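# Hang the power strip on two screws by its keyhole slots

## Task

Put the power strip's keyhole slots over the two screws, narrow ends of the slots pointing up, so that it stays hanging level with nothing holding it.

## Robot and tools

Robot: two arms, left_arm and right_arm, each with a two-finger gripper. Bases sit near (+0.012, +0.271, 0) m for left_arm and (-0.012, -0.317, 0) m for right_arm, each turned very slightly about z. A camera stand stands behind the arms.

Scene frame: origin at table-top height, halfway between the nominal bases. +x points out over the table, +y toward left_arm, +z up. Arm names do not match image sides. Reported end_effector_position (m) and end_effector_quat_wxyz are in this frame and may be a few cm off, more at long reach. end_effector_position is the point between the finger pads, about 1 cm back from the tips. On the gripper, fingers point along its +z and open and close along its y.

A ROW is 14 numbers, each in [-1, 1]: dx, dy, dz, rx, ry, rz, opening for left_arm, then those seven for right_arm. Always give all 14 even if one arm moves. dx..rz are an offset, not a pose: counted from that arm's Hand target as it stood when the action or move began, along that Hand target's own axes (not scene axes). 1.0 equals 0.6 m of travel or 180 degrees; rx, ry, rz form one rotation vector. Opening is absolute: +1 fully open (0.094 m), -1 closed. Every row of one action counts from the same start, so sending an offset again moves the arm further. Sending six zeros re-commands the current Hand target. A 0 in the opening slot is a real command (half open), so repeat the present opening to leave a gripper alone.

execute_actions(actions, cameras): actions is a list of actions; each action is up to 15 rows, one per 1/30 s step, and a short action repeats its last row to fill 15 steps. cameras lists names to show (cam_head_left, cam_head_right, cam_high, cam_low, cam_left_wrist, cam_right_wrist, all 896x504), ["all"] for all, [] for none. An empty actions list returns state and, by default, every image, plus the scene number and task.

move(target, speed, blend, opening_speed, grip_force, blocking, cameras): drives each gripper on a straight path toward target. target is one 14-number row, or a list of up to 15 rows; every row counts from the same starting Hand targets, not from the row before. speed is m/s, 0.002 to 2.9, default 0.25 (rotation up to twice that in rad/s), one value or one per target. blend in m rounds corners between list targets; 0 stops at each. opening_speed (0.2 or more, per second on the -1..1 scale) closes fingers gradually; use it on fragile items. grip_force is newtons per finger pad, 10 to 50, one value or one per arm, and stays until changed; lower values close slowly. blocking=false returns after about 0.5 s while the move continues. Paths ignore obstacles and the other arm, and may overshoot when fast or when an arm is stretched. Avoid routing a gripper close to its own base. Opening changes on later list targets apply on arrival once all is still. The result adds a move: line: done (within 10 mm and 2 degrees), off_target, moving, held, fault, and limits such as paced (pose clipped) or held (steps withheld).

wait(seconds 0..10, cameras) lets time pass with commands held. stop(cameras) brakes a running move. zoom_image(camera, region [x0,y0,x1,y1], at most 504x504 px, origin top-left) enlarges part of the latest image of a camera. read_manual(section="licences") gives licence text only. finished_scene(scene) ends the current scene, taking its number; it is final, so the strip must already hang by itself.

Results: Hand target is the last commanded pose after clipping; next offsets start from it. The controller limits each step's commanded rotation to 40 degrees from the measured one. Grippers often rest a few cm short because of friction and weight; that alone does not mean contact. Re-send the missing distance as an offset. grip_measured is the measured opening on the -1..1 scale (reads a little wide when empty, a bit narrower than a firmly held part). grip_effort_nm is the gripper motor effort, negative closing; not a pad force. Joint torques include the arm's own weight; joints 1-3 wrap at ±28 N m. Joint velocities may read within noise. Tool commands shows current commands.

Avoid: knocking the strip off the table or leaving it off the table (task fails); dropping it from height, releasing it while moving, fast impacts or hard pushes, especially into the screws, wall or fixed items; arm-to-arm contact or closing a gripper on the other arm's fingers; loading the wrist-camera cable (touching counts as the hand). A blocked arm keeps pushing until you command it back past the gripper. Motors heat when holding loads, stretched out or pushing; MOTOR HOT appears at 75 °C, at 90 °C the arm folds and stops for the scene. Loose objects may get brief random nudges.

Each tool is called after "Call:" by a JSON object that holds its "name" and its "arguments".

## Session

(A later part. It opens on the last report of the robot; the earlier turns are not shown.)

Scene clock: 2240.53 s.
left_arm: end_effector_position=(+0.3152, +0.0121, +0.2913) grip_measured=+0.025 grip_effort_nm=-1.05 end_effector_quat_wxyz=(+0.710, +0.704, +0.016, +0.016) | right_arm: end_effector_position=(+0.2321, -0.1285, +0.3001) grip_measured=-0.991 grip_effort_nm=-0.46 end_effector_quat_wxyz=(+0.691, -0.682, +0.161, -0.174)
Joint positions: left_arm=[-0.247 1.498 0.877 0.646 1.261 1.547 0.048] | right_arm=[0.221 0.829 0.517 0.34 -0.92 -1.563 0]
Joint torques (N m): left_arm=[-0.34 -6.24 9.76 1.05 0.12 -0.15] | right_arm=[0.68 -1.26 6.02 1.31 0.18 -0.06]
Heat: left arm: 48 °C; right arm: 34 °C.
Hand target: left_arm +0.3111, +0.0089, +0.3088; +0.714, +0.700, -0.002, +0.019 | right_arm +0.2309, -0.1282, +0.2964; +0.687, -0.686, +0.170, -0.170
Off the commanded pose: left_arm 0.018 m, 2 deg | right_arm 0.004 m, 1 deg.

Call:
{"name": "execute_actions", "arguments": {"actions": [[[0.0268,0.015,0.0045,0,0,0.006,-0.4,0,0,0,0,0,0,-1],[0.0268,0.015,0.0045,0,0,0.006,-0.4,0,0,0,0,0,0,-1],[0.0268,0.015,0.0045,0,0,0.006,-0.4,0,0,0,0,0,0,-1],[-0.0032,-0.05,0.0045,0,0,-0.006,-0.4,0,0,0,0,0,0,-1],[-0.0032,-0.05,0.0045,0,0,-0.006,-0.4,0,0,0,0,0,0,-1],[-0.0032,-0.05,0.0045,0,0,-0.006,-0.4,0,0,0,0,0,0,-1],[0.0218,0.003,0.0045,0,0,0.004,-0.4,0,0,0,0,0,0,-1],[0.0218,0.003,0.0045,0,0,0.004,-0.4,0,0,0,0,0,0,-1],[0.0218,0.003,0.0045,0,0,0.004,-0.4,0,0,0,0,0,0,-1],[0.0018,-0.04,0.0045,0,0,-0.004,-0.4,0,0,0,0,0,0,-1],[0.0018,-0.04,0.0045,0,0,-0.004,-0.4,0,0,0,0,0,0,-1],[0.0018,-0.04,0.0045,0,0,-0.004,-0.4,0,0,0,0,0,0,-1],[0.0118,-0.0183,0.0045,0,0,0,-0.4,0,0,0,0,0,0,-1],[0.0118,-0.0183,0.0045,0,0,0,-0.4,0,0,0,0,0,0,-1],[0.0118,-0.0183,0.0045,0,0,0,-0.4,0,0,0,0,0,0,-1]]]}}

Scene clock: 2251.33 s.
left_arm: end_effector_position=(+0.3217, +0.0094, +0.2806) grip_measured=+0.025 grip_effort_nm=-1.05 end_effector_quat_wxyz=(+0.708, +0.705, +0.018, +0.015) | right_arm: end_effector_position=(+0.2321, -0.1285, +0.3001) grip_measured=-0.991 grip_effort_nm=-0.46 end_effector_quat_wxyz=(+0.691, -0.682, +0.161, -0.174)
Joint positions: left_arm=[-0.25 1.54 0.876 0.678 1.256 1.553 0.048] | right_arm=[0.221 0.829 0.517 0.34 -0.92 -1.563 0]
Joint torques (N m): left_arm=[-0.18 -6.26 9.59 1.19 0.17 -0.19] | right_arm=[0.64 -1.13 6.02 1.33 0.2 -0.05]
Heat: left arm: 48 °C; right arm: 34 °C.
Hand target: left_arm +0.3185, +0.0061, +0.2981; +0.714, +0.700, -0.002, +0.019 | right_arm +0.2309, -0.1282, +0.2964; +0.687, -0.686, +0.170, -0.170
Off the commanded pose: left_arm 0.018 m, 2 deg | right_arm 0.004 m, 1 deg.

Call:
{"name": "execute_actions", "arguments": {"actions": [[[0.0157,0.02,0.0072,0,0,0.004,-0.4,0,0,0,0,0,0,-1],[0.0157,0.02,0.0072,0,0,0.004,-0.4,0,0,0,0,0,0,-1],[0.0157,0.02,0.0072,0,0,0.004,-0.4,0,0,0,0,0,0,-1],[-0.0043,-0.04,0.0072,0,0,-0.004,-0.4,0,0,0,0,0,0,-1],[-0.0043,-0.04,0.0072,0,0,-0.004,-0.4,0,0,0,0,0,0,-1],[-0.0043,-0.04,0.0072,0,0,-0.004,-0.4,0,0,0,0,0,0,-1],[0.0107,0.01,0.0072,0,0,0.002,-0.4,0,0,0,0,0,0,-1],[0.0107,0.01,0.0072,0,0,0.002,-0.4,0,0,0,0,0,0,-1],[0.0107,0.01,0.0072,0,0,0.002,-0.4,0,0,0,0,0,0,-1],[0.0007,-0.03,0.0072,0,0,-0.002,-0.4,0,0,0,0,0,0,-1],[0.0007,-0.03,0.0072,0,0,-0.002,-0.4,0,0,0,0,0,0,-1],[0.0007,-0.03,0.0072,0,0,-0.002,-0.4,0,0,0,0,0,0,-1],[0.0057,-0.0092,0.0072,0,0,0,-0.4,0,0,0,0,0,0,-1],[0.0057,-0.0092,0.0072,0,0,0,-0.4,0,0,0,0,0,0,-1],[0.0057,-0.0092,0.0072,0,0,0,-0.4,0,0,0,0,0,0,-1]]]}}

Scene clock: 2260.63 s.
left_arm: end_effector_position=(+0.3240, +0.0080, +0.2800) grip_measured=+0.025 grip_effort_nm=-1.05 end_effector_quat_wxyz=(+0.710, +0.704, +0.011, +0.019) | right_arm: end_effector_position=(+0.2321, -0.1285, +0.3001) grip_measured=-0.991 grip_effort_nm=-0.46 end_effector_quat_wxyz=(+0.691, -0.682, +0.161, -0.174)
Joint positions: left_arm=[-0.251 1.556 0.883 0.699 1.259 1.557 0.048] | right_arm=[0.221 0.829 0.517 0.34 -0.92 -1.563 0]
Joint torques (N m): left_arm=[-0.98 -5.68 9.22 1.19 0 -0.22] | right_arm=[0.7 -1.07 5.93 1.28 0.16 -0.04]
Heat: left arm: 49 °C; right arm: 34 °C.
Hand target: left_arm +0.3222, +0.0018, +0.2927; +0.714, +0.700, -0.002, +0.019 | right_arm +0.2309, -0.1282, +0.2964; +0.687, -0.686, +0.170, -0.170
Off the commanded pose: left_arm 0.014 m, 2 deg | right_arm 0.004 m, 1 deg.

Call:
{"name": "execute_actions", "arguments": {"actions": [[[0.010,0.015,0.003,0,0,0.003,-0.4,0,0,0,0,0,0,-1],[0.010,0.015,0.003,0,0,0.003,-0.4,0,0,0,0,0,0,-1],[0.010,0.015,0.003,0,0,0.003,-0.4,0,0,0,0,0,0,-1],[-0.01,-0.04,0.003,0,0,-0.003,-0.4,0,0,0,0,0,0,-1],[-0.01,-0.04,0.003,0,0,-0.003,-0.4,0,0,0,0,0,0,-1],[-0.01,-0.04,0.003,0,0,-0.003,-0.4,0,0,0,0,0,0,-1],[0.006,0.006,0.003,0,0,0.002,-0.4,0,0,0,0,0,0,-1],[0.006,0.006,0.003,0,0,0.002,-0.4,0,0,0,0,0,0,-1],[0.006,0.006,0.003,0,0,0.002,-0.4,0,0,0,0,0,0,-1],[-0.004,-0.03,0.003,0,0,-0.002,-0.4,0,0,0,0,0,0,-1],[-0.004,-0.03,0.003,0,0,-0.002,-0.4,0,0,0,0,0,0,-1],[-0.004,-0.03,0.003,0,0,-0.002,-0.4,0,0,0,0,0,0,-1],[0.001,-0.011,0.003,0,0,0,-0.4,0,0,0,0,0,0,-1],[0.001,-0.011,0.003,0,0,0,-0.4,0,0,0,0,0,0,-1],[0.001,-0.011,0.003,0,0,0,-0.4,0,0,0,0,0,0,-1]]]}}

Scene clock: 2272.53 s.
left_arm: end_effector_position=(+0.3230, +0.0063, +0.2729) grip_measured=+0.025 grip_effort_nm=-1.05 end_effector_quat_wxyz=(+0.709, +0.705, +0.008, +0.016) | right_arm: end_effector_position=(+0.2321, -0.1285, +0.3001) grip_measured=-0.991 grip_effort_nm=-0.46 end_effector_quat_wxyz=(+0.691, -0.682, +0.161, -0.174)
Joint positions: left_arm=[-0.256 1.572 0.87 0.724 1.263 1.561 0.048] | right_arm=[0.221 0.829 0.517 0.34 -0.92 -1.563 0]
Joint torques (N m): left_arm=[-0.94 -5.7 9.29 1.22 -0.1 -0.23] | right_arm=[0.66 -1.13 6.13 1.3 0.15 -0.03]
Heat: left arm: 48 °C; right arm: 34 °C.
Hand target: left_arm +0.3231, -0.0001, +0.2862; +0.714, +0.700, -0.002, +0.019 | right_arm +0.2309, -0.1282, +0.2964; +0.687, -0.686, +0.170, -0.170
Off the commanded pose: left_arm 0.015 m, 1 deg | right_arm 0.004 m, 1 deg.

Call:
{"name": "execute_actions", "arguments": {"actions": [[[0.012,0.02,0.005,0,0,0.003,-0.4,0,0,0,0,0,0,-1],[0.012,0.02,0.005,0,0,0.003,-0.4,0,0,0,0,0,0,-1],[0.012,0.02,0.005,0,0,0.003,-0.4,0,0,0,0,0,0,-1],[-0.005,-0.02,0.005,0,0,-0.003,-0.4,0,0,0,0,0,0,-1],[-0.005,-0.02,0.005,0,0,-0.003,-0.4,0,0,0,0,0,0,-1],[-0.005,-0.02,0.005,0,0,-0.003,-0.4,0,0,0,0,0,0,-1],[0.008,0.015,0.005,0,0,0.002,-0.4,0,0,0,0,0,0,-1],[0.008,0.015,0.005,0,0,0.002,-0.4,0,0,0,0,0,0,-1],[0.008,0.015,0.005,0,0,0.002,-0.4,0,0,0,0,0,0,-1],[0.0,-0.015,0.005,0,0,-0.002,-0.4,0,0,0,0,0,0,-1],[0.0,-0.015,0.005,0,0,-0.002,-0.4,0,0,0,0,0,0,-1],[0.0,-0.015,0.005,0,0,-0.002,-0.4,0,0,0,0,0,0,-1],[0.005,0.002,0.005,0,0,0,-0.4,0,0,0,0,0,0,-1],[0.005,0.002,0.005,0,0,0,-0.4,0,0,0,0,0,0,-1],[0.005,0.002,0.005,0,0,0,-0.4,0,0,0,0,0,0,-1]]]}}

Scene clock: 2283.17 s.
left_arm: end_effector_position=(+0.3229, +0.0052, +0.2755) grip_measured=+0.025 grip_effort_nm=-1.05 end_effector_quat_wxyz=(+0.710, +0.704, +0.000, +0.015) | right_arm: end_effector_position=(+0.2321, -0.1285, +0.3001) grip_measured=-0.991 grip_effort_nm=-0.46 end_effector_quat_wxyz=(+0.691, -0.682, +0.161, -0.174)
Joint positions: left_arm=[-0.257 1.578 0.882 0.728 1.273 1.561 0.048] | right_arm=[0.221 0.829 0.517 0.34 -0.92 -1.563 0]
Joint torques (N m): left_arm=[-1.26 -5.48 9.76 1.12 -0.31 -0.29] | right_arm=[0.64 -1.06 6.09 1.28 0.14 -0.06]
Heat: left arm: 49 °C; right arm: 33 °C.
Hand target: left_arm +0.3261, -0.0030, +0.2875; +0.714, +0.700, -0.002, +0.019 | right_arm +0.2309, -0.1282, +0.2964; +0.687, -0.686, +0.170, -0.170
Off the commanded pose: left_arm 0.015 m, 1 deg | right_arm 0.004 m, 1 deg.

Call:
{"name": "execute_actions", "arguments": {"actions": [[[0.002,-0.003,0.002,0,0,-0.004,-0.4,0,0,0,0,0,0,-1],[0.002,-0.006,0.002,0,0,-0.008,-0.4,0,0,0,0,0,0,-1],[0.002,-0.009,0.002,0,0,-0.008,-0.4,0,0,0,0,0,0,-1],[0.002,-0.012,0.002,0,0,-0.008,-0.4,0,0,0,0,0,0,-1],[0.002,-0.015,0.002,0,0,-0.008,-0.4,0,0,0,0,0,0,-1]],[[0.003,-0.003,0,0,0,0,-0.4,0,0,0,0,0,0,-1],[0.003,-0.006,0,0,0,0,-0.4,0,0,0,0,0,0,-1],[0.003,-0.009,0,0,0,0,-0.4,0,0,0,0,0,0,-1],[0.003,-0.012,0,0,0,0,-0.4,0,0,0,0,0,0,-1],[0.003,-0.015,0,0,0,0,-0.4,0,0,0,0,0,0,-1]]]}}

Scene clock: 2289.63 s.
left_arm: end_effector_position=(+0.3232, +0.0041, +0.2717) grip_measured=+0.025 grip_effort_nm=-1.05 end_effector_quat_wxyz=(+0.712, +0.702, -0.003, +0.005) | right_arm: end_effector_position=(+0.2321, -0.1285, +0.3001) grip_measured=-0.991 grip_effort_nm=-0.46 end_effector_quat_wxyz=(+0.691, -0.682, +0.161, -0.174)
Joint positions: left_arm=[-0.257 1.604 0.882 0.774 1.292 1.532 0.048] | right_arm=[0.221 0.829 0.517 0.34 -0.92 -1.563 0]
Joint torques (N m): left_arm=[-1.4 -4.25 7.19 1.36 -0.55 -0.15] | right_arm=[0.7 -1.1 6.04 1.28 0.14 -0.06]
Heat: left arm: 49 °C; right arm: 34 °C.
Hand target: left_arm +0.3294, -0.0045, +0.2696; +0.714, +0.700, +0.007, +0.010 | right_arm +0.2309, -0.1282, +0.2964; +0.687, -0.686, +0.170, -0.170
Off the commanded pose: left_arm 0.011 m, 1 deg | right_arm 0.004 m, 1 deg.

Call:
{"name": "execute_actions", "arguments": {"actions": [[[0.00,-0.005,0.00,0,0,0,-0.4,0,0,0,0,0,0,-1],[0.00,-0.01,0.00,0,0,0,-0.4,0,0,0,0,0,0,-1],[0.00,-0.015,0.00,0,0,0,-0.4,0,0,0,0,0,0,-1],[0.00,-0.02,0.00,0,0,0,-0.4,0,0,0,0,0,0,-1]]], "cameras": ["cam_right_wrist"]}}

Call:
{"name": "zoom_image", "arguments": {"camera": "cam_right_wrist", "region": [240, 115, 440, 285]}}

Scene clock: 2331.73 s.
left_arm: end_effector_position=(+0.3237, +0.0044, +0.2676) grip_measured=+0.025 grip_effort_nm=-1.05 end_effector_quat_wxyz=(+0.716, +0.698, -0.018, +0.020) | right_arm: end_effector_position=(+0.2321, -0.1285, +0.3001) grip_measured=-0.991 grip_effort_nm=-0.46 end_effector_quat_wxyz=(+0.691, -0.682, +0.161, -0.174)
Joint positions: left_arm=[-0.256 1.625 0.865 0.851 1.295 1.537 0.048] | right_arm=[0.221 0.829 0.517 0.34 -0.92 -1.563 0]
Joint torques (N m): left_arm=[-1.5 -4.03 6.05 1.04 -0.62 -0.19] | right_arm=[0.72 -1.09 5.98 1.27 0.18 -0.07]
Heat: left arm: 47 °C; right arm: 34 °C.
Hand target: left_arm +0.3295, -0.0047, +0.2576; +0.714, +0.700, +0.007, +0.010 | right_arm +0.2309, -0.1282, +0.2964; +0.687, -0.686, +0.170, -0.170
Off the commanded pose: left_arm 0.015 m, 3 deg | right_arm 0.004 m, 1 deg.
Images, in order (width x height): cam_right_wrist 896x504.

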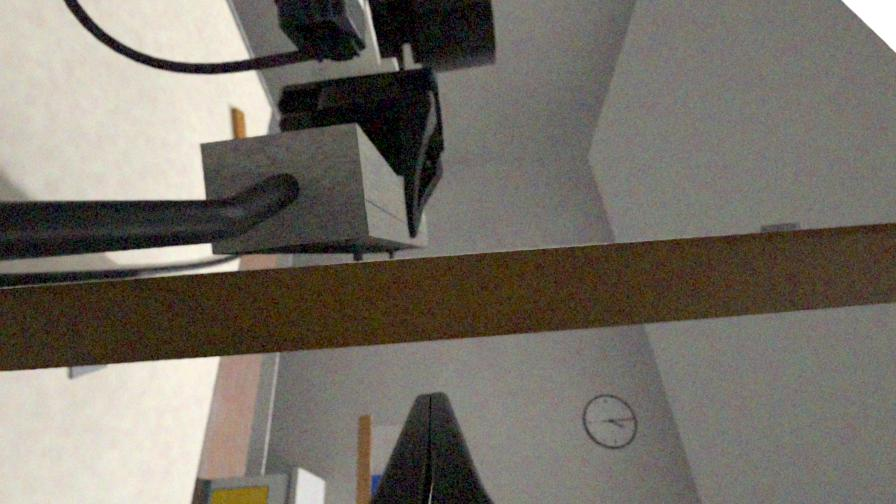

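Scaled by 2.520.

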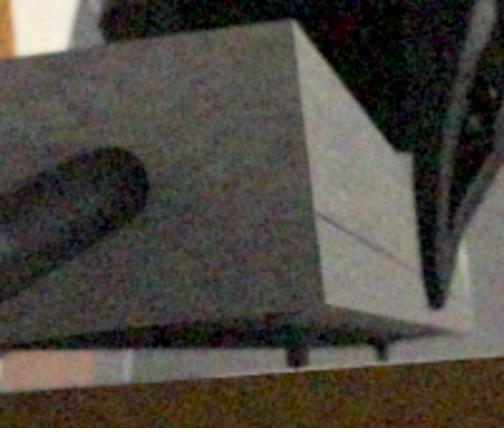

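Call:
{"name": "move", "arguments": {"target": [[-0.04,0,-0.06,0,0,0,-0.4,0,0,0,0,0,0,-1],[-0.093,0.105,-0.155,0,0,0,-0.4,-0.081,0,0.0464,0,0,0,-1]], "speed": 0.12, "blend": 0.01, "cameras": ["cam_right_wrist","cam_head_left","cam_left_wrist"]}}

Scene clock: 2374.90 s.
left_arm: end_effector_position=(+0.2796, +0.0883, +0.3095) grip_measured=+0.025 grip_effort_nm=-1.05 end_effector_quat_wxyz=(+0.712, +0.701, +0.008, +0.026) | right_arm: end_effector_position=(+0.2316, -0.1106, +0.3036) grip_measured=-0.991 grip_effort_nm=-0.46 end_effector_quat_wxyz=(+0.676, -0.661, +0.226, -0.236)
Joint positions: left_arm=[0.003 1.316 0.731 0.837 1.506 1.343 0.048] | right_arm=[0.5 0.738 0.501 0.265 -0.454 -1.564 0]
Joint torques (N m): left_arm=[0.31 -5.74 7.46 0.72 0.07 -0.55] | right_arm=[5.24 -0.34 6.02 1.69 -1.3 -0.02]
Heat: left arm: 46 °C; right arm: 34 °C.
Hand target: left_arm +0.2712, +0.0881, +0.3185; +0.714, +0.700, +0.007, +0.010 | right_arm +0.2010, -0.0809, +0.2965; +0.687, -0.686, +0.170, -0.170
Off the commanded pose: left_arm 0.012 m, 2 deg | right_arm 0.043 m, 10 deg.
move: off_target (left_arm, right_arm)
Images, in order (width x height): cam_head_left 896x504, cam_left_wrist 896x504, cam_right_wrist 896x504.

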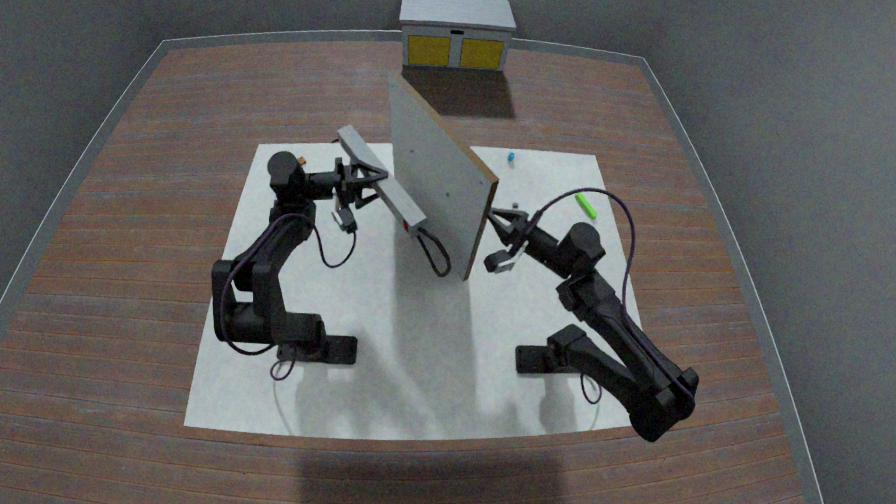

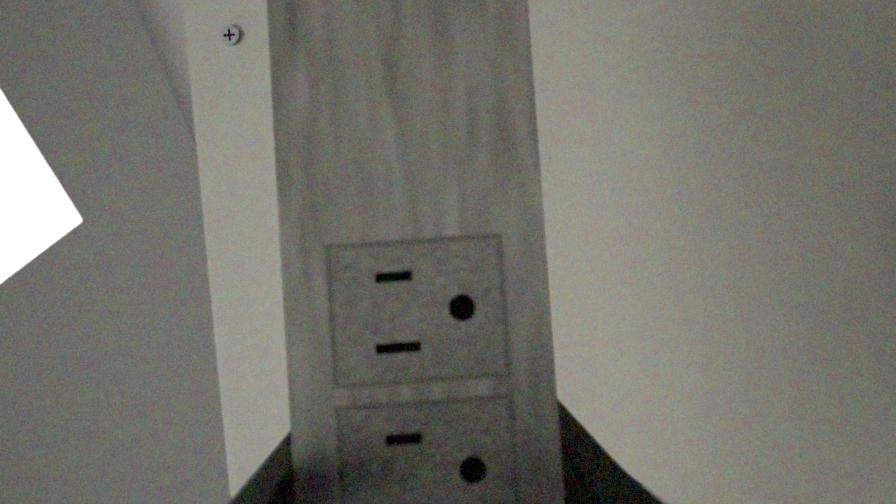

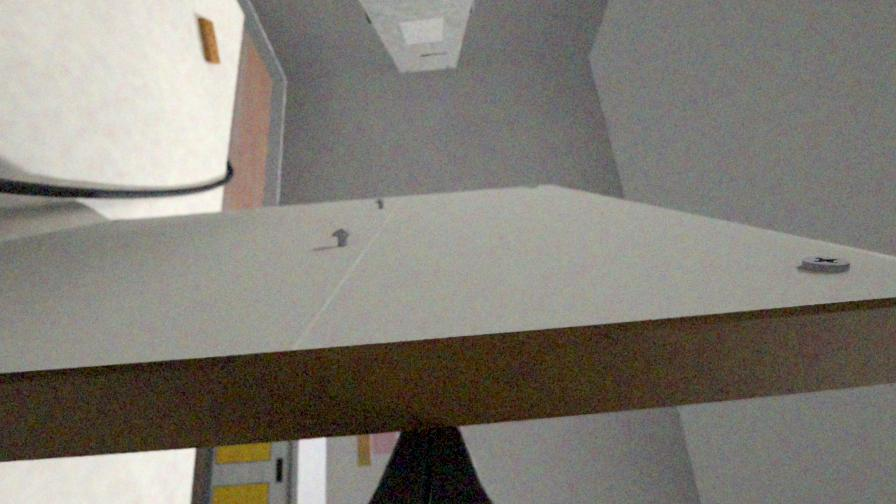

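Call:
{"name": "move", "arguments": {"target": [-0.0,0,0,0,0,0,-0.4,0.071,0,-0.0406,0,0,0,-1], "speed": 0.15, "cameras": ["cam_right_wrist"]}}

Scene clock: 2383.67 s.
left_arm: end_effector_position=(+0.2796, +0.0883, +0.3095) grip_measured=+0.025 grip_effort_nm=-1.05 end_effector_quat_wxyz=(+0.712, +0.701, +0.009, +0.025) | right_arm: end_effector_position=(+0.2297, -0.1233, +0.2855) grip_measured=-0.991 grip_effort_nm=-0.46 end_effector_quat_wxyz=(+0.679, -0.691, +0.190, -0.161)
Joint positions: left_arm=[0.003 1.316 0.731 0.837 1.506 1.34 0.048] | right_arm=[0.272 0.806 0.501 0.265 -0.847 -1.565 0]
Joint torques (N m): left_arm=[0.38 -5.7 7.51 0.74 0.09 -0.56] | right_arm=[-0.69 -0.38 7.24 1.97 -0.23 -0.04]
Heat: left arm: 46 °C; right arm: 33 °C.
Hand target: left_arm +0.2712, +0.0881, +0.3185; +0.714, +0.700, +0.007, +0.010 | right_arm +0.2273, -0.1224, +0.2963; +0.687, -0.686, +0.170, -0.170
Off the commanded pose: left_arm 0.012 m, 2 deg | right_arm 0.011 m, 3 deg.
move: off_target (left_arm, right_arm)
Images, in order (width x height): cam_right_wrist 896x504.

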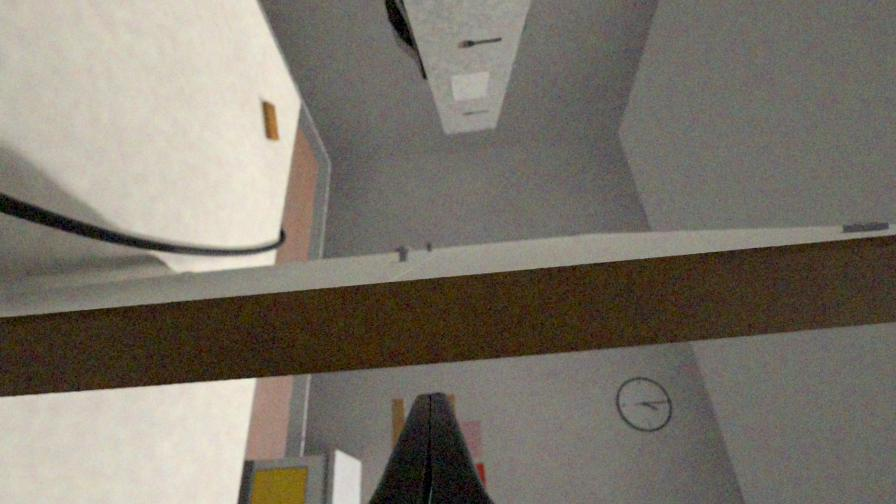

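Call:
{"name": "move", "arguments": {"target": [[0,0,0,0,0,0,-0.4,-0.05,0,-0.087,0,0,0,-1],[0,0,0,0,0,0,-0.4,-0.1147,0,-0.0494,0,0,0,-1]], "speed": 0.15, "cameras": ["cam_right_wrist"]}}

Scene clock: 2402.83 s.
left_arm: end_effector_position=(+0.2796, +0.0883, +0.3095) grip_measured=+0.025 grip_effort_nm=-1.05 end_effector_quat_wxyz=(+0.712, +0.701, +0.009, +0.025) | right_arm: end_effector_position=(+0.1524, -0.1160, +0.3028) grip_measured=-0.991 grip_effort_nm=-0.46 end_effector_quat_wxyz=(+0.695, -0.679, +0.160, -0.175)
Joint positions: left_arm=[0.003 1.316 0.731 0.837 1.506 1.34 0.048] | right_arm=[0.508 0.418 0.458 -0.008 -0.634 -1.567 0]
Joint torques (N m): left_arm=[0.32 -5.74 7.41 0.75 0.11 -0.56] | right_arm=[0.55 0.84 6.04 1.42 0.16 -0.01]
Heat: left arm: 46 °C; right arm: 34 °C.
Hand target: left_arm +0.2712, +0.0881, +0.3185; +0.714, +0.700, +0.007, +0.010 | right_arm +0.1525, -0.1164, +0.2964; +0.687, -0.686, +0.170, -0.170
Off the commanded pose: left_arm 0.012 m, 2 deg | right_arm 0.006 m, 2 deg.
move: off_target (left_arm)
Images, in order (width x height): cam_right_wrist 896x504.

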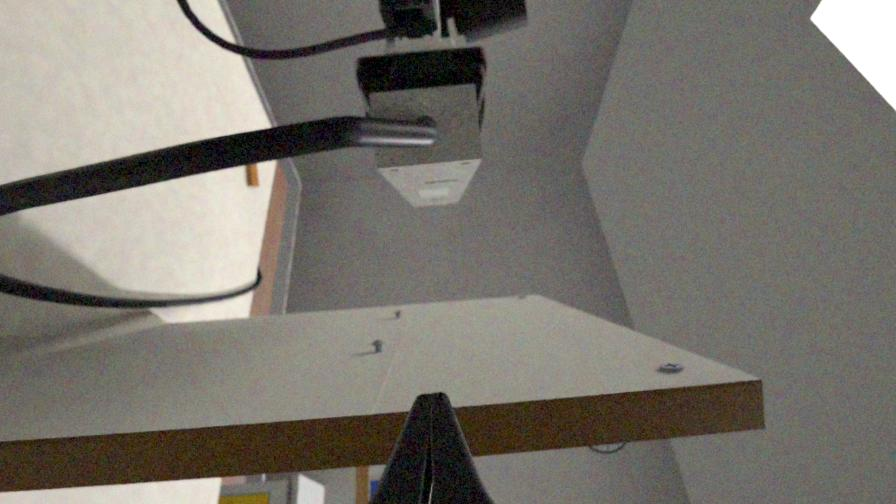

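Beautiful view. Zoom in.

Call:
{"name": "zoom_image", "arguments": {"camera": "cam_right_wrist", "region": [370, 140, 490, 215]}}

Call:
{"name": "zoom_image", "arguments": {"camera": "cam_right_wrist", "region": [350, 300, 450, 362]}}

Call:
{"name": "zoom_image", "arguments": {"camera": "cam_right_wrist", "region": [410, 165, 470, 215]}}

Call:
{"name": "zoom_image", "arguments": {"camera": "cam_right_wrist", "region": [360, 80, 500, 190]}}

Scaled by 4.200.

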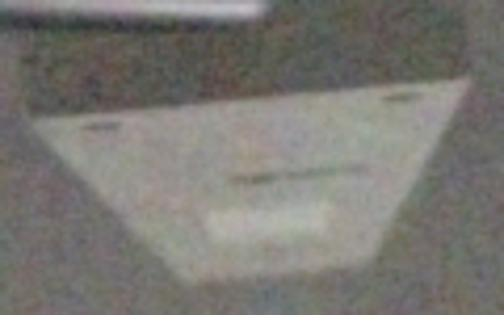

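Scaled by 5.040.

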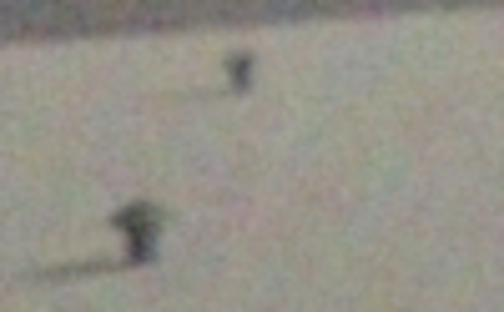

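Scaled by 8.400.

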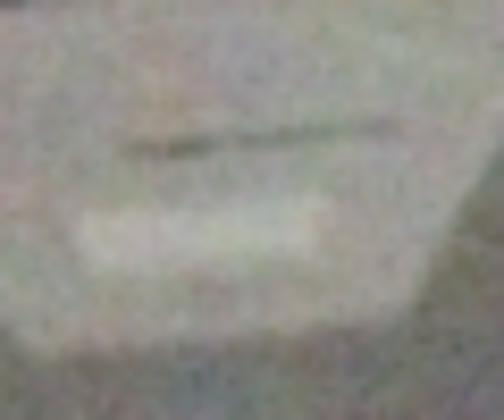

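Scaled by 3.600.

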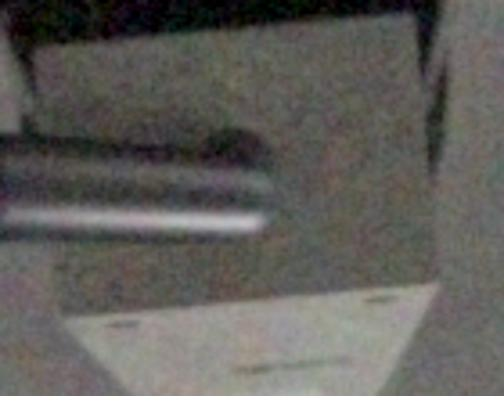

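Call:
{"name": "zoom_image", "arguments": {"camera": "cam_right_wrist", "region": [350, 290, 450, 415]}}

Call:
{"name": "zoom_image", "arguments": {"camera": "cam_right_wrist", "region": [500, 280, 780, 400]}}

Call:
{"name": "zoom_image", "arguments": {"camera": "cam_right_wrist", "region": [420, 165, 460, 200]}}

Scaled by 4.032.

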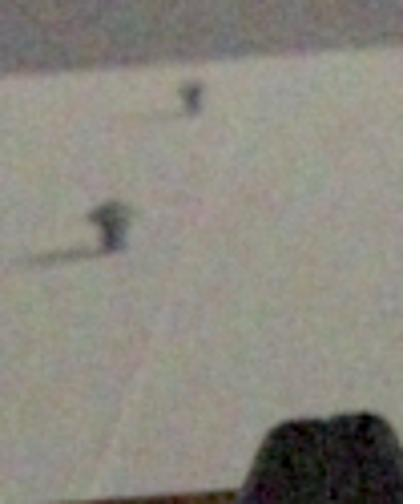

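Scaled by 1.800.

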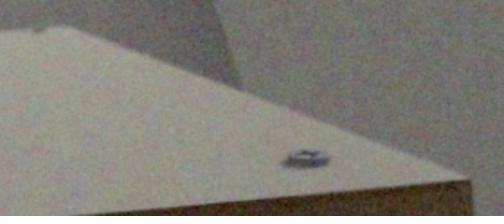

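Scaled by 12.600.

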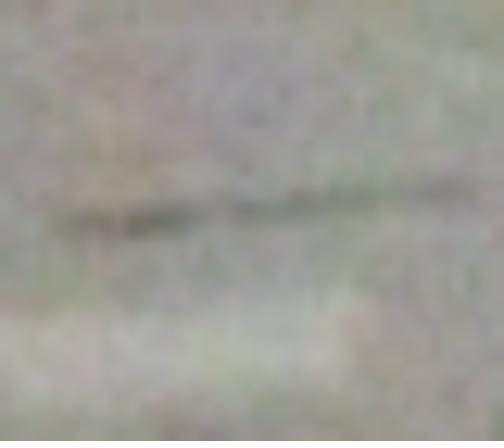

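Call:
{"name": "move", "arguments": {"target": [-0.026,0,-0.043,0,-0.013,-0.0075,-0.4,0.0413,0,0.0723,0,0,0,-1], "speed": 0.12, "cameras": ["cam_right_wrist"]}}

Call:
{"name": "zoom_image", "arguments": {"camera": "cam_right_wrist", "region": [360, 60, 500, 200]}}

Scene clock: 2467.67 s.
left_arm: end_effector_position=(+0.2641, +0.1134, +0.3157) grip_measured=+0.025 grip_effort_nm=-1.05 end_effector_quat_wxyz=(+0.707, +0.706, +0.024, +0.044) | right_arm: end_effector_position=(+0.1953, -0.0920, +0.2720) grip_measured=-0.991 grip_effort_nm=-0.46 end_effector_quat_wxyz=(+0.668, -0.703, +0.192, -0.149)
Joint positions: left_arm=[0.106 1.211 0.682 0.837 1.563 1.29 0.048] | right_arm=[0.536 0.697 0.458 0.163 -0.598 -1.567 0]
Joint torques (N m): left_arm=[0.34 -5.11 6.26 0.53 0.04 -0.55] | right_arm=[0.75 0.13 8.77 2.26 0.11 -0.03]
Heat: left arm: 46 °C; right arm: 34 °C.
Hand target: left_arm +0.2550, +0.1136, +0.3179; +0.714, +0.700, +0.001, -0.013 | right_arm +0.1947, -0.0897, +0.2964; +0.687, -0.686, +0.170, -0.170
Off the commanded pose: left_arm 0.009 m, 7 deg | right_arm 0.025 m, 4 deg.
joint sent to its limit (left arm) — joint 5 (wrist yaw), upper limit. The joint targets are off in position and orientation.
move: off_target (left_arm, right_arm)
Images, in order (width x height): cam_right_wrist 896x504.

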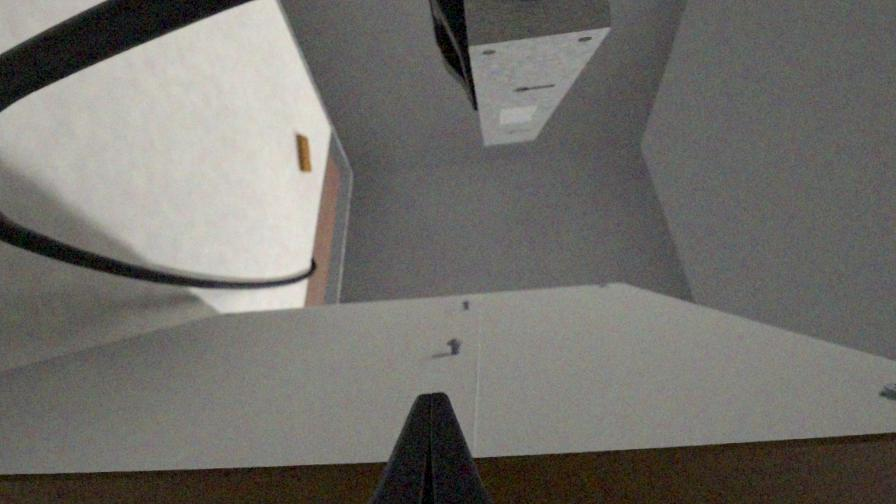

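Scaled by 3.600.

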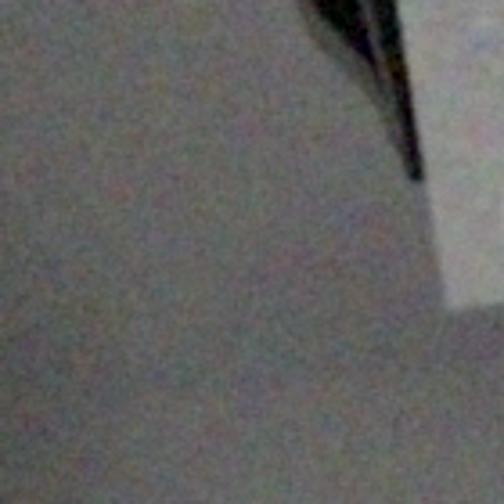

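Call:
{"name": "zoom_image", "arguments": {"camera": "cam_right_wrist", "region": [450, 20, 620, 150]}}

Call:
{"name": "zoom_image", "arguments": {"camera": "cam_right_wrist", "region": [465, 75, 565, 150]}}

Call:
{"name": "zoom_image", "arguments": {"camera": "cam_right_wrist", "region": [425, 290, 495, 365]}}

Call:
{"name": "zoom_image", "arguments": {"camera": "cam_right_wrist", "region": [600, 270, 896, 420]}}

Scaled by 2.965.

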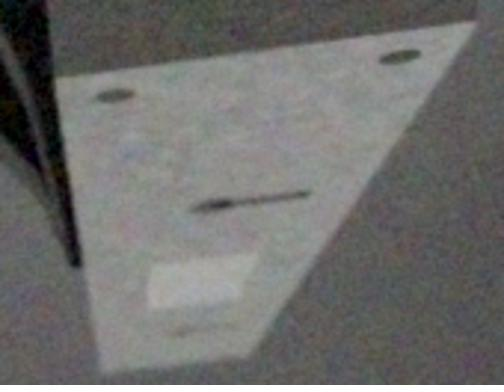

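Scaled by 5.040.

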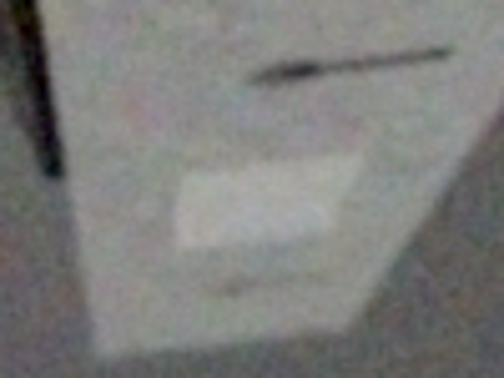

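Scaled by 6.720.

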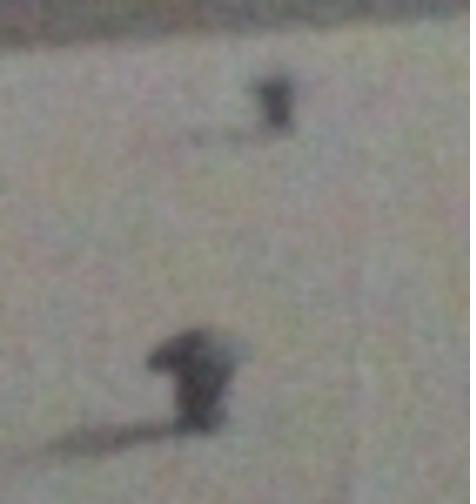

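Scaled by 1.703.

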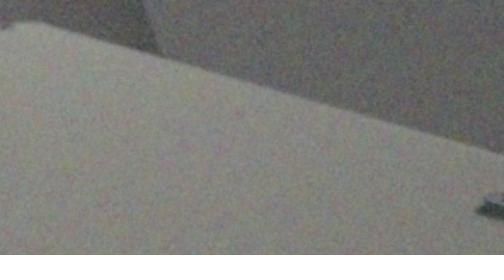

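Call:
{"name": "wait", "arguments": {"seconds": 0.1, "cameras": ["cam_head_left","cam_head_right","cam_low","cam_high"]}}

Call:
{"name": "zoom_image", "arguments": {"camera": "cam_head_left", "region": [310, 110, 440, 250]}}

Call:
{"name": "zoom_image", "arguments": {"camera": "cam_head_right", "region": [310, 110, 440, 250]}}

Scene clock: 2536.77 s.
left_arm: end_effector_position=(+0.2641, +0.1134, +0.3157) grip_measured=+0.025 grip_effort_nm=-1.05 end_effector_quat_wxyz=(+0.707, +0.706, +0.024, +0.044) | right_arm: end_effector_position=(+0.1953, -0.0920, +0.2721) grip_measured=-0.991 grip_effort_nm=-0.46 end_effector_quat_wxyz=(+0.668, -0.703, +0.191, -0.149)
Joint positions: left_arm=[0.106 1.211 0.682 0.837 1.563 1.29 0.048] | right_arm=[0.536 0.697 0.458 0.164 -0.598 -1.567 0]
Joint torques (N m): left_arm=[0.38 -5.12 6.3 0.53 0 -0.57] | right_arm=[0.81 0.23 8.8 2.25 0.11 -0.03]
Heat: left arm: 45 °C; right arm: 42 °C.
Hand target: left_arm +0.2550, +0.1136, +0.3179; +0.714, +0.700, +0.001, -0.013 | right_arm +0.1947, -0.0897, +0.2964; +0.687, -0.686, +0.170, -0.170
Tool commands: left_gripper/opening=-0.4 right_gripper/opening=-1.0
Off the commanded pose: left_arm 0.009 m, 7 deg | right_arm 0.024 m, 4 deg.
wait: 0.10 s; at rest from the start
Images, in order (width x height): cam_head_left 896x504, cam_head_right 896x504, cam_high 896x504, cam_low 896x504.

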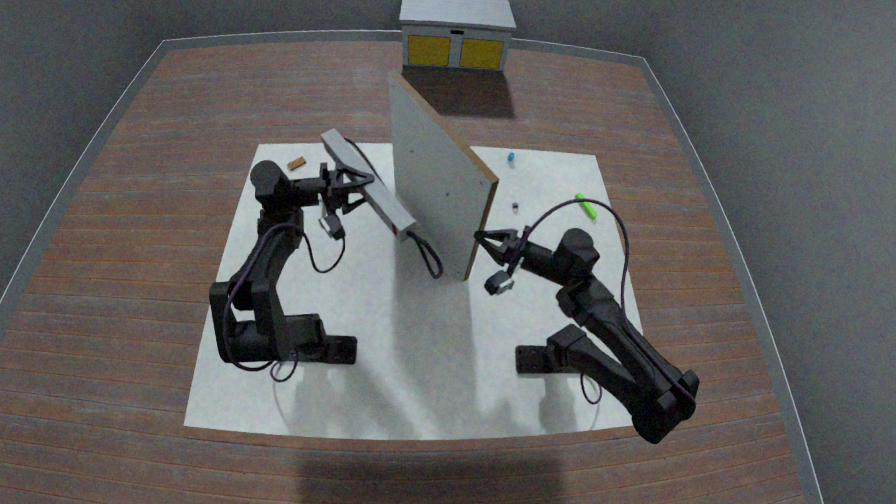

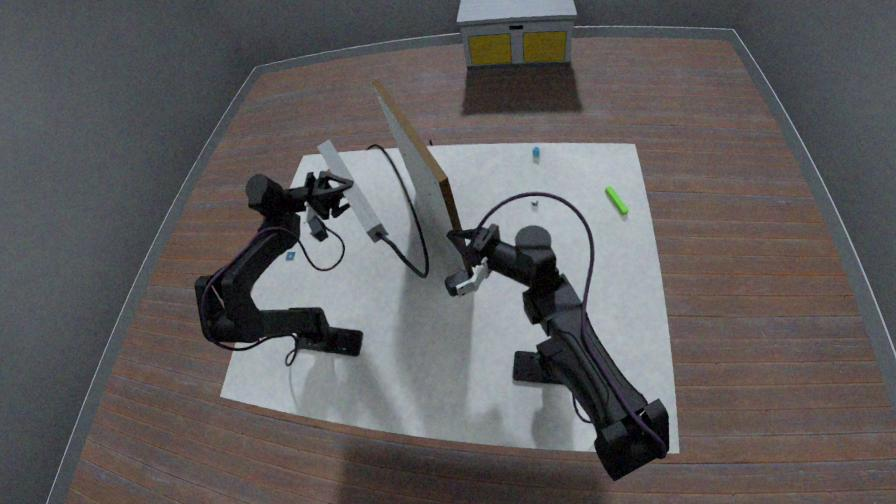

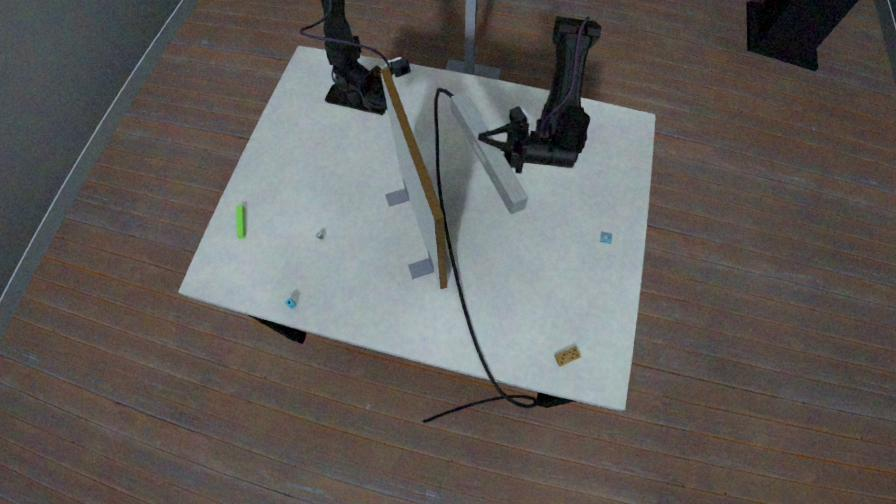

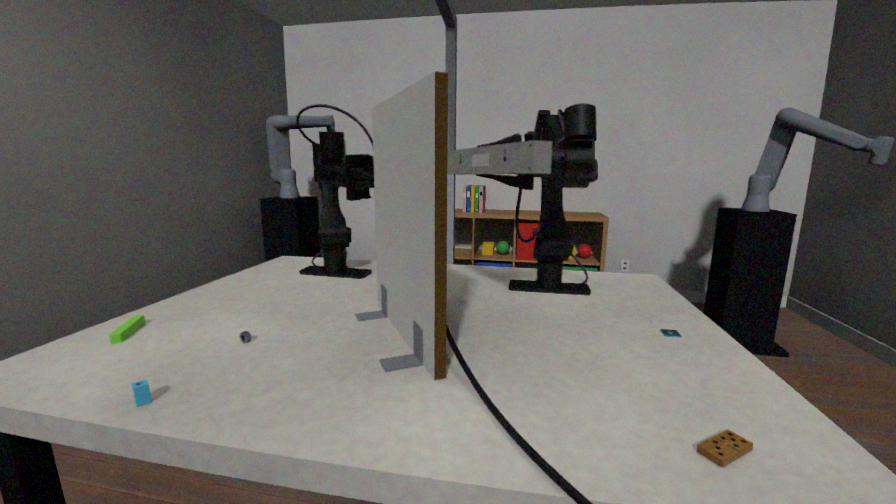

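Scaled by 3.600.

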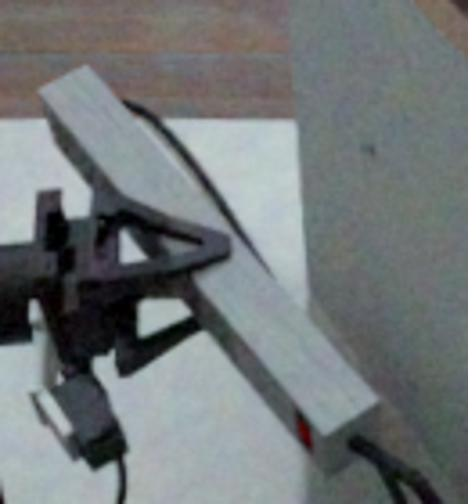

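Scaled by 3.600.

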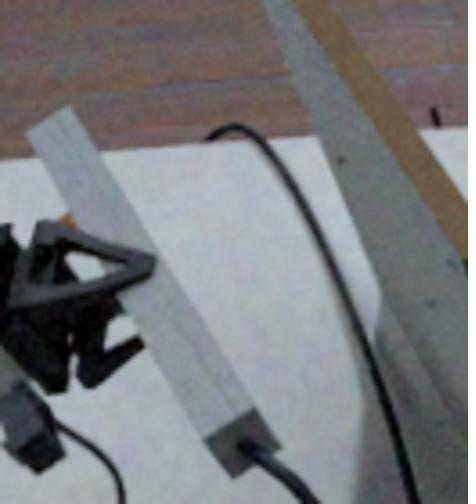

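Call:
{"name": "move", "arguments": {"target": [[0,0,0,0,0,0,-0.4,-0.0413,0,-0.0723,0,0,0,-1],[0.03,0,0.07,0,0.0133,0,-0.4,0.0335,0,-0.1152,0,0,0,-1],[0.0767,0,0.171,0,0.0133,0,-0.4,0.0832,0,-0.0283,0,0,0,-1]], "speed": 0.12, "blend": 0.01, "cameras": ["cam_right_wrist","cam_left_wrist"]}}

Scene clock: 2575.87 s.
left_arm: end_effector_position=(+0.3019, +0.0160, +0.3029) grip_measured=+0.025 grip_effort_nm=-1.05 end_effector_quat_wxyz=(+0.713, +0.701, +0.028, +0.008) | right_arm: end_effector_position=(+0.2286, -0.1293, +0.2726) grip_measured=-0.991 grip_effort_nm=-0.46 end_effector_quat_wxyz=(+0.676, -0.697, +0.193, -0.143)
Joint positions: left_arm=[-0.247 1.428 0.85 0.63 1.254 1.493 0.048] | right_arm=[0.221 0.815 0.477 0.263 -0.919 -1.569 0]
Joint torques (N m): left_arm=[-0.92 -4.98 11.11 0.84 0.09 -0.17] | right_arm=[0.64 -0.42 9.46 2.01 0.11 0.01]
Heat: left arm: 45 °C; right arm: 43 °C.
Hand target: left_arm +0.2993, +0.0102, +0.3192; +0.714, +0.700, +0.016, +0.002 | right_arm +0.2310, -0.1280, +0.2964; +0.687, -0.686, +0.170, -0.170
Off the commanded pose: left_arm 0.017 m, 2 deg | right_arm 0.024 m, 4 deg.
move: off_target (left_arm, right_arm)
Images, in order (width x height): cam_left_wrist 896x504, cam_right_wrist 896x504.

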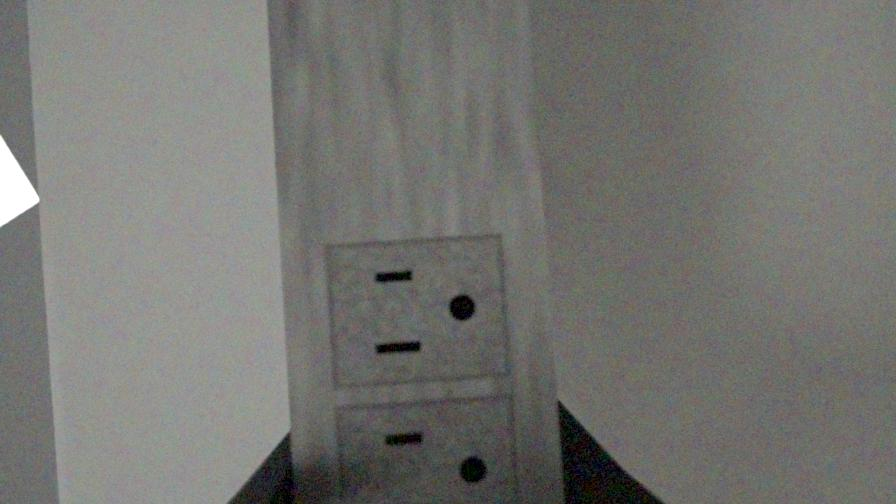

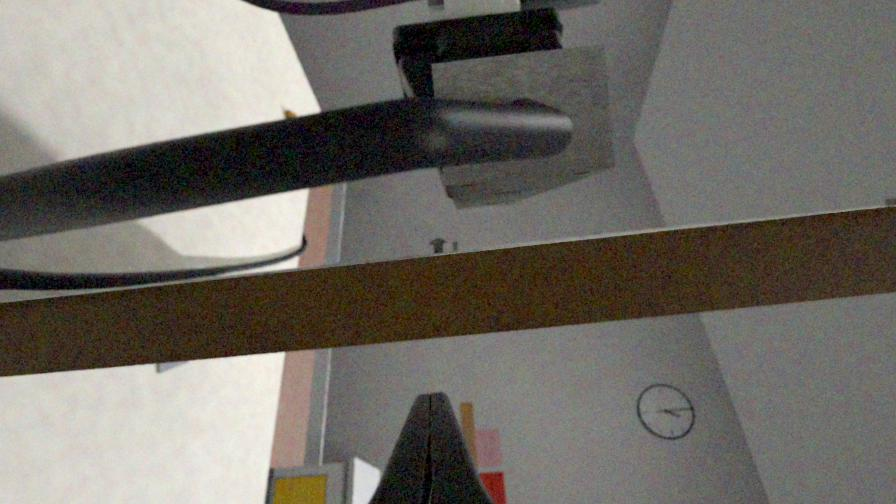

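Call:
{"name": "execute_actions", "arguments": {"actions": [[[0.0242,0.0,0.0217,0,0,0.013,-0.4,0,0,0,0,0,0,-1],[0.0242,0.0,0.0217,0,0,0.013,-0.4,0,0,0,0,0,0,-1],[0.0242,0.0,0.0217,0,0,0.013,-0.4,0,0,0,0,0,0,-1],[-0.006,-0.065,0.0217,0,0,-0.001,-0.4,0,0,0,0,0,0,-1],[-0.006,-0.065,0.0217,0,0,-0.001,-0.4,0,0,0,0,0,0,-1],[-0.006,-0.065,0.0217,0,0,-0.001,-0.4,0,0,0,0,0,0,-1],[0.0192,-0.013,0.0217,0,0,0.01,-0.4,0,0,0,0,0,0,-1],[0.0192,-0.013,0.0217,0,0,0.01,-0.4,0,0,0,0,0,0,-1],[0.0192,-0.013,0.0217,0,0,0.01,-0.4,0,0,0,0,0,0,-1],[-0.001,-0.055,0.0217,0,0,0.003,-0.4,0,0,0,0,0,0,-1],[-0.001,-0.055,0.0217,0,0,0.003,-0.4,0,0,0,0,0,0,-1],[-0.001,-0.055,0.0217,0,0,0.003,-0.4,0,0,0,0,0,0,-1],[0.0092,-0.0328,0.0217,0,0,0.007,-0.4,0,0,0,0,0,0,-1],[0.0092,-0.0328,0.0217,0,0,0.007,-0.4,0,0,0,0,0,0,-1],[0.0092,-0.0328,0.0217,0,0,0.007,-0.4,0,0,0,0,0,0,-1]]], "cameras": ["cam_right_wrist"]}}

Call:
{"name": "zoom_image", "arguments": {"camera": "cam_right_wrist", "region": [360, 100, 600, 290]}}

Scene clock: 2590.67 s.
left_arm: end_effector_position=(+0.3088, +0.0002, +0.2801) grip_measured=+0.025 grip_effort_nm=-1.05 end_effector_quat_wxyz=(+0.707, +0.707, +0.031, +0.005) | right_arm: end_effector_position=(+0.2287, -0.1293, +0.2727) grip_measured=-0.991 grip_effort_nm=-0.46 end_effector_quat_wxyz=(+0.676, -0.697, +0.193, -0.143)
Joint positions: left_arm=[-0.291 1.497 0.842 0.653 1.211 1.534 0.048] | right_arm=[0.221 0.815 0.477 0.264 -0.919 -1.569 0]
Joint torques (N m): left_arm=[-0.34 -6.42 9.7 1.28 0.21 -0.16] | right_arm=[0.69 -0.39 9.5 2.03 0.1 -0.01]
Heat: left arm: 46 °C; right arm: 41 °C.
Hand target: left_arm +0.3047, -0.0031, +0.2996; +0.714, +0.700, +0.008, +0.010 | right_arm +0.2309, -0.1280, +0.2963; +0.687, -0.686, +0.170, -0.170
Off the commanded pose: left_arm 0.020 m, 3 deg | right_arm 0.024 m, 4 deg.
Images, in order (width x height): cam_right_wrist 896x504.

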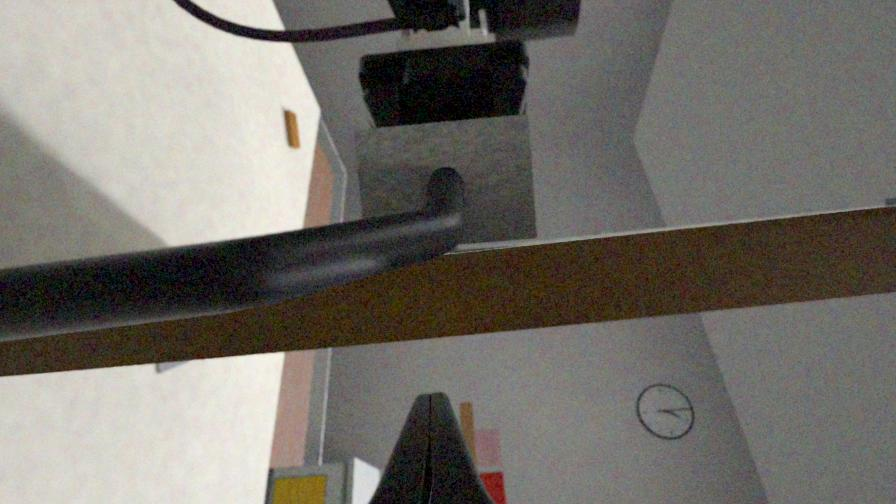

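Scaled by 2.100.

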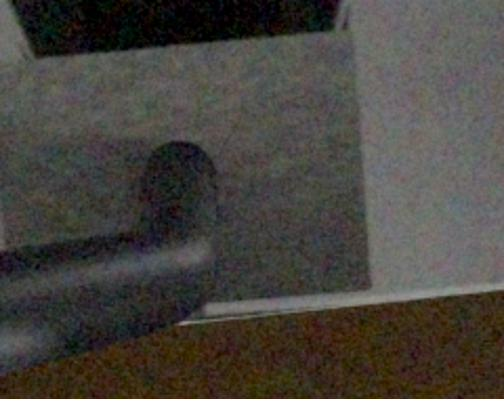

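Call:
{"name": "execute_actions", "arguments": {"actions": [[[0.0152,0.04,0.004,0,0,0.016,-0.4,0,0,0,0,0,0,-1],[0.0152,0.04,0.004,0,0,0.016,-0.4,0,0,0,0,0,0,-1],[0.0152,0.04,0.004,0,0,0.016,-0.4,0,0,0,0,0,0,-1],[-0.01,-0.03,0.004,0,0,0.006,-0.4,0,0,0,0,0,0,-1],[-0.01,-0.03,0.004,0,0,0.006,-0.4,0,0,0,0,0,0,-1],[-0.01,-0.03,0.004,0,0,0.006,-0.4,0,0,0,0,0,0,-1],[0.0132,0.025,0.004,0,0,0.014,-0.4,0,0,0,0,0,0,-1],[0.0132,0.025,0.004,0,0,0.014,-0.4,0,0,0,0,0,0,-1],[0.0132,0.025,0.004,0,0,0.014,-0.4,0,0,0,0,0,0,-1],[-0.004,-0.02,0.004,0,0,0.009,-0.4,0,0,0,0,0,0,-1],[-0.004,-0.02,0.004,0,0,0.009,-0.4,0,0,0,0,0,0,-1],[-0.004,-0.02,0.004,0,0,0.009,-0.4,0,0,0,0,0,0,-1],[0.0042,-0.0,0.004,0,0,0.0115,-0.4,0,0,0,0,0,0,-1],[0.0042,-0.0,0.004,0,0,0.0115,-0.4,0,0,0,0,0,0,-1],[0.0042,-0.0,0.004,0,0,0.0115,-0.4,0,0,0,0,0,0,-1]]]}}

Scene clock: 2602.30 s.
left_arm: end_effector_position=(+0.3098, -0.0005, +0.2836) grip_measured=+0.025 grip_effort_nm=-1.05 end_effector_quat_wxyz=(+0.708, +0.706, +0.014, +0.018) | right_arm: end_effector_position=(+0.2287, -0.1293, +0.2727) grip_measured=-0.991 grip_effort_nm=-0.46 end_effector_quat_wxyz=(+0.676, -0.697, +0.193, -0.143)
Joint positions: left_arm=[-0.291 1.501 0.856 0.654 1.217 1.569 0.048] | right_arm=[0.221 0.815 0.477 0.264 -0.919 -1.569 0]
Joint torques (N m): left_arm=[-0.55 -5.65 9.54 1.25 0.07 -0.14] | right_arm=[0.72 -0.28 9.43 2.04 0.11 0]
Heat: left arm: 47 °C; right arm: 40 °C.
Hand target: left_arm +0.3073, -0.0054, +0.2997; +0.714, +0.700, -0.005, +0.023 | right_arm +0.2309, -0.1280, +0.2963; +0.687, -0.686, +0.170, -0.170
Off the commanded pose: left_arm 0.017 m, 2 deg | right_arm 0.024 m, 4 deg.

Call:
{"name": "execute_actions", "arguments": {"actions": [[[0.0034,-0.002,0.0057,0,0,0,-0.4,0,0,0,0,0,0,-1],[0.0034,-0.004,0.0057,0,0,0,-0.4,0,0,0,0,0,0,-1],[0.0034,-0.006,0.0057,0,0,0,-0.4,0,0,0,0,0,0,-1],[0.0034,-0.008,0.0057,0,0,0,-0.4,0,0,0,0,0,0,-1],[0.0034,-0.010,0.0057,0,0,0,-0.4,0,0,0,0,0,0,-1],[0.0034,-0.012,0.0057,0,0,0,-0.4,0,0,0,0,0,0,-1]]]}}

Call:
{"name": "execute_actions", "arguments": {"actions": [[[0.001,-0.002,0.001,0,0,0,-0.4,0,0,0,0,0,0,-1],[0.001,-0.004,0.001,0,0,0,-0.4,0,0,0,0,0,0,-1],[0.001,-0.006,0.001,0,0,0,-0.4,0,0,0,0,0,0,-1],[0.001,-0.008,0.001,0,0,0,-0.4,0,0,0,0,0,0,-1],[0.001,-0.010,0.001,0,0,0,-0.4,0,0,0,0,0,0,-1],[0.001,-0.012,0.001,0,0,0,-0.4,0,0,0,0,0,0,-1]]]}}

Scene clock: 2611.13 s.
left_arm: end_effector_position=(+0.3108, -0.0010, +0.2804) grip_measured=+0.025 grip_effort_nm=-1.05 end_effector_quat_wxyz=(+0.707, +0.707, +0.016, +0.014) | right_arm: end_effector_position=(+0.2287, -0.1293, +0.2727) grip_measured=-0.991 grip_effort_nm=-0.46 end_effector_quat_wxyz=(+0.676, -0.697, +0.193, -0.143)
Joint positions: left_arm=[-0.291 1.51 0.856 0.654 1.219 1.569 0.048] | right_arm=[0.221 0.815 0.477 0.264 -0.919 -1.569 0]
Joint torques (N m): left_arm=[-1.24 -4.67 9.01 1.59 -0.03 -0.13] | right_arm=[0.72 -0.24 9.39 2.03 0.1 0.02]
Heat: left arm: 47 °C; right arm: 40 °C.
Hand target: left_arm +0.3097, -0.0089, +0.2927; +0.714, +0.700, -0.005, +0.022 | right_arm +0.2309, -0.1280, +0.2963; +0.687, -0.686, +0.170, -0.170
Off the commanded pose: left_arm 0.015 m, 3 deg | right_arm 0.024 m, 4 deg.

Scene clock: 2611.93 s.
left_arm: end_effector_position=(+0.3111, -0.0017, +0.2796) grip_measured=+0.025 grip_effort_nm=-1.05 end_effector_quat_wxyz=(+0.709, +0.705, +0.007, +0.016) | right_arm: end_effector_position=(+0.2287, -0.1293, +0.2727) grip_measured=-0.991 grip_effort_nm=-0.46 end_effector_quat_wxyz=(+0.676, -0.697, +0.193, -0.143)
Joint positions: left_arm=[-0.291 1.524 0.856 0.684 1.229 1.57 0.048] | right_arm=[0.221 0.815 0.477 0.264 -0.919 -1.569 0]
Joint torques (N m): left_arm=[-1.42 -4.53 7.76 1.54 -0.19 -0.11] | right_arm=[0.66 -0.24 9.28 2.04 0.11 -0.01]
Heat: left arm: 47 °C; right arm: 40 °C.
Hand target: left_arm +0.3106, -0.0096, +0.2855; +0.714, +0.700, -0.005, +0.023 | right_arm +0.2309, -0.1280, +0.2963; +0.687, -0.686, +0.170, -0.170
Off the commanded pose: left_arm 0.010 m, 2 deg | right_arm 0.024 m, 4 deg.


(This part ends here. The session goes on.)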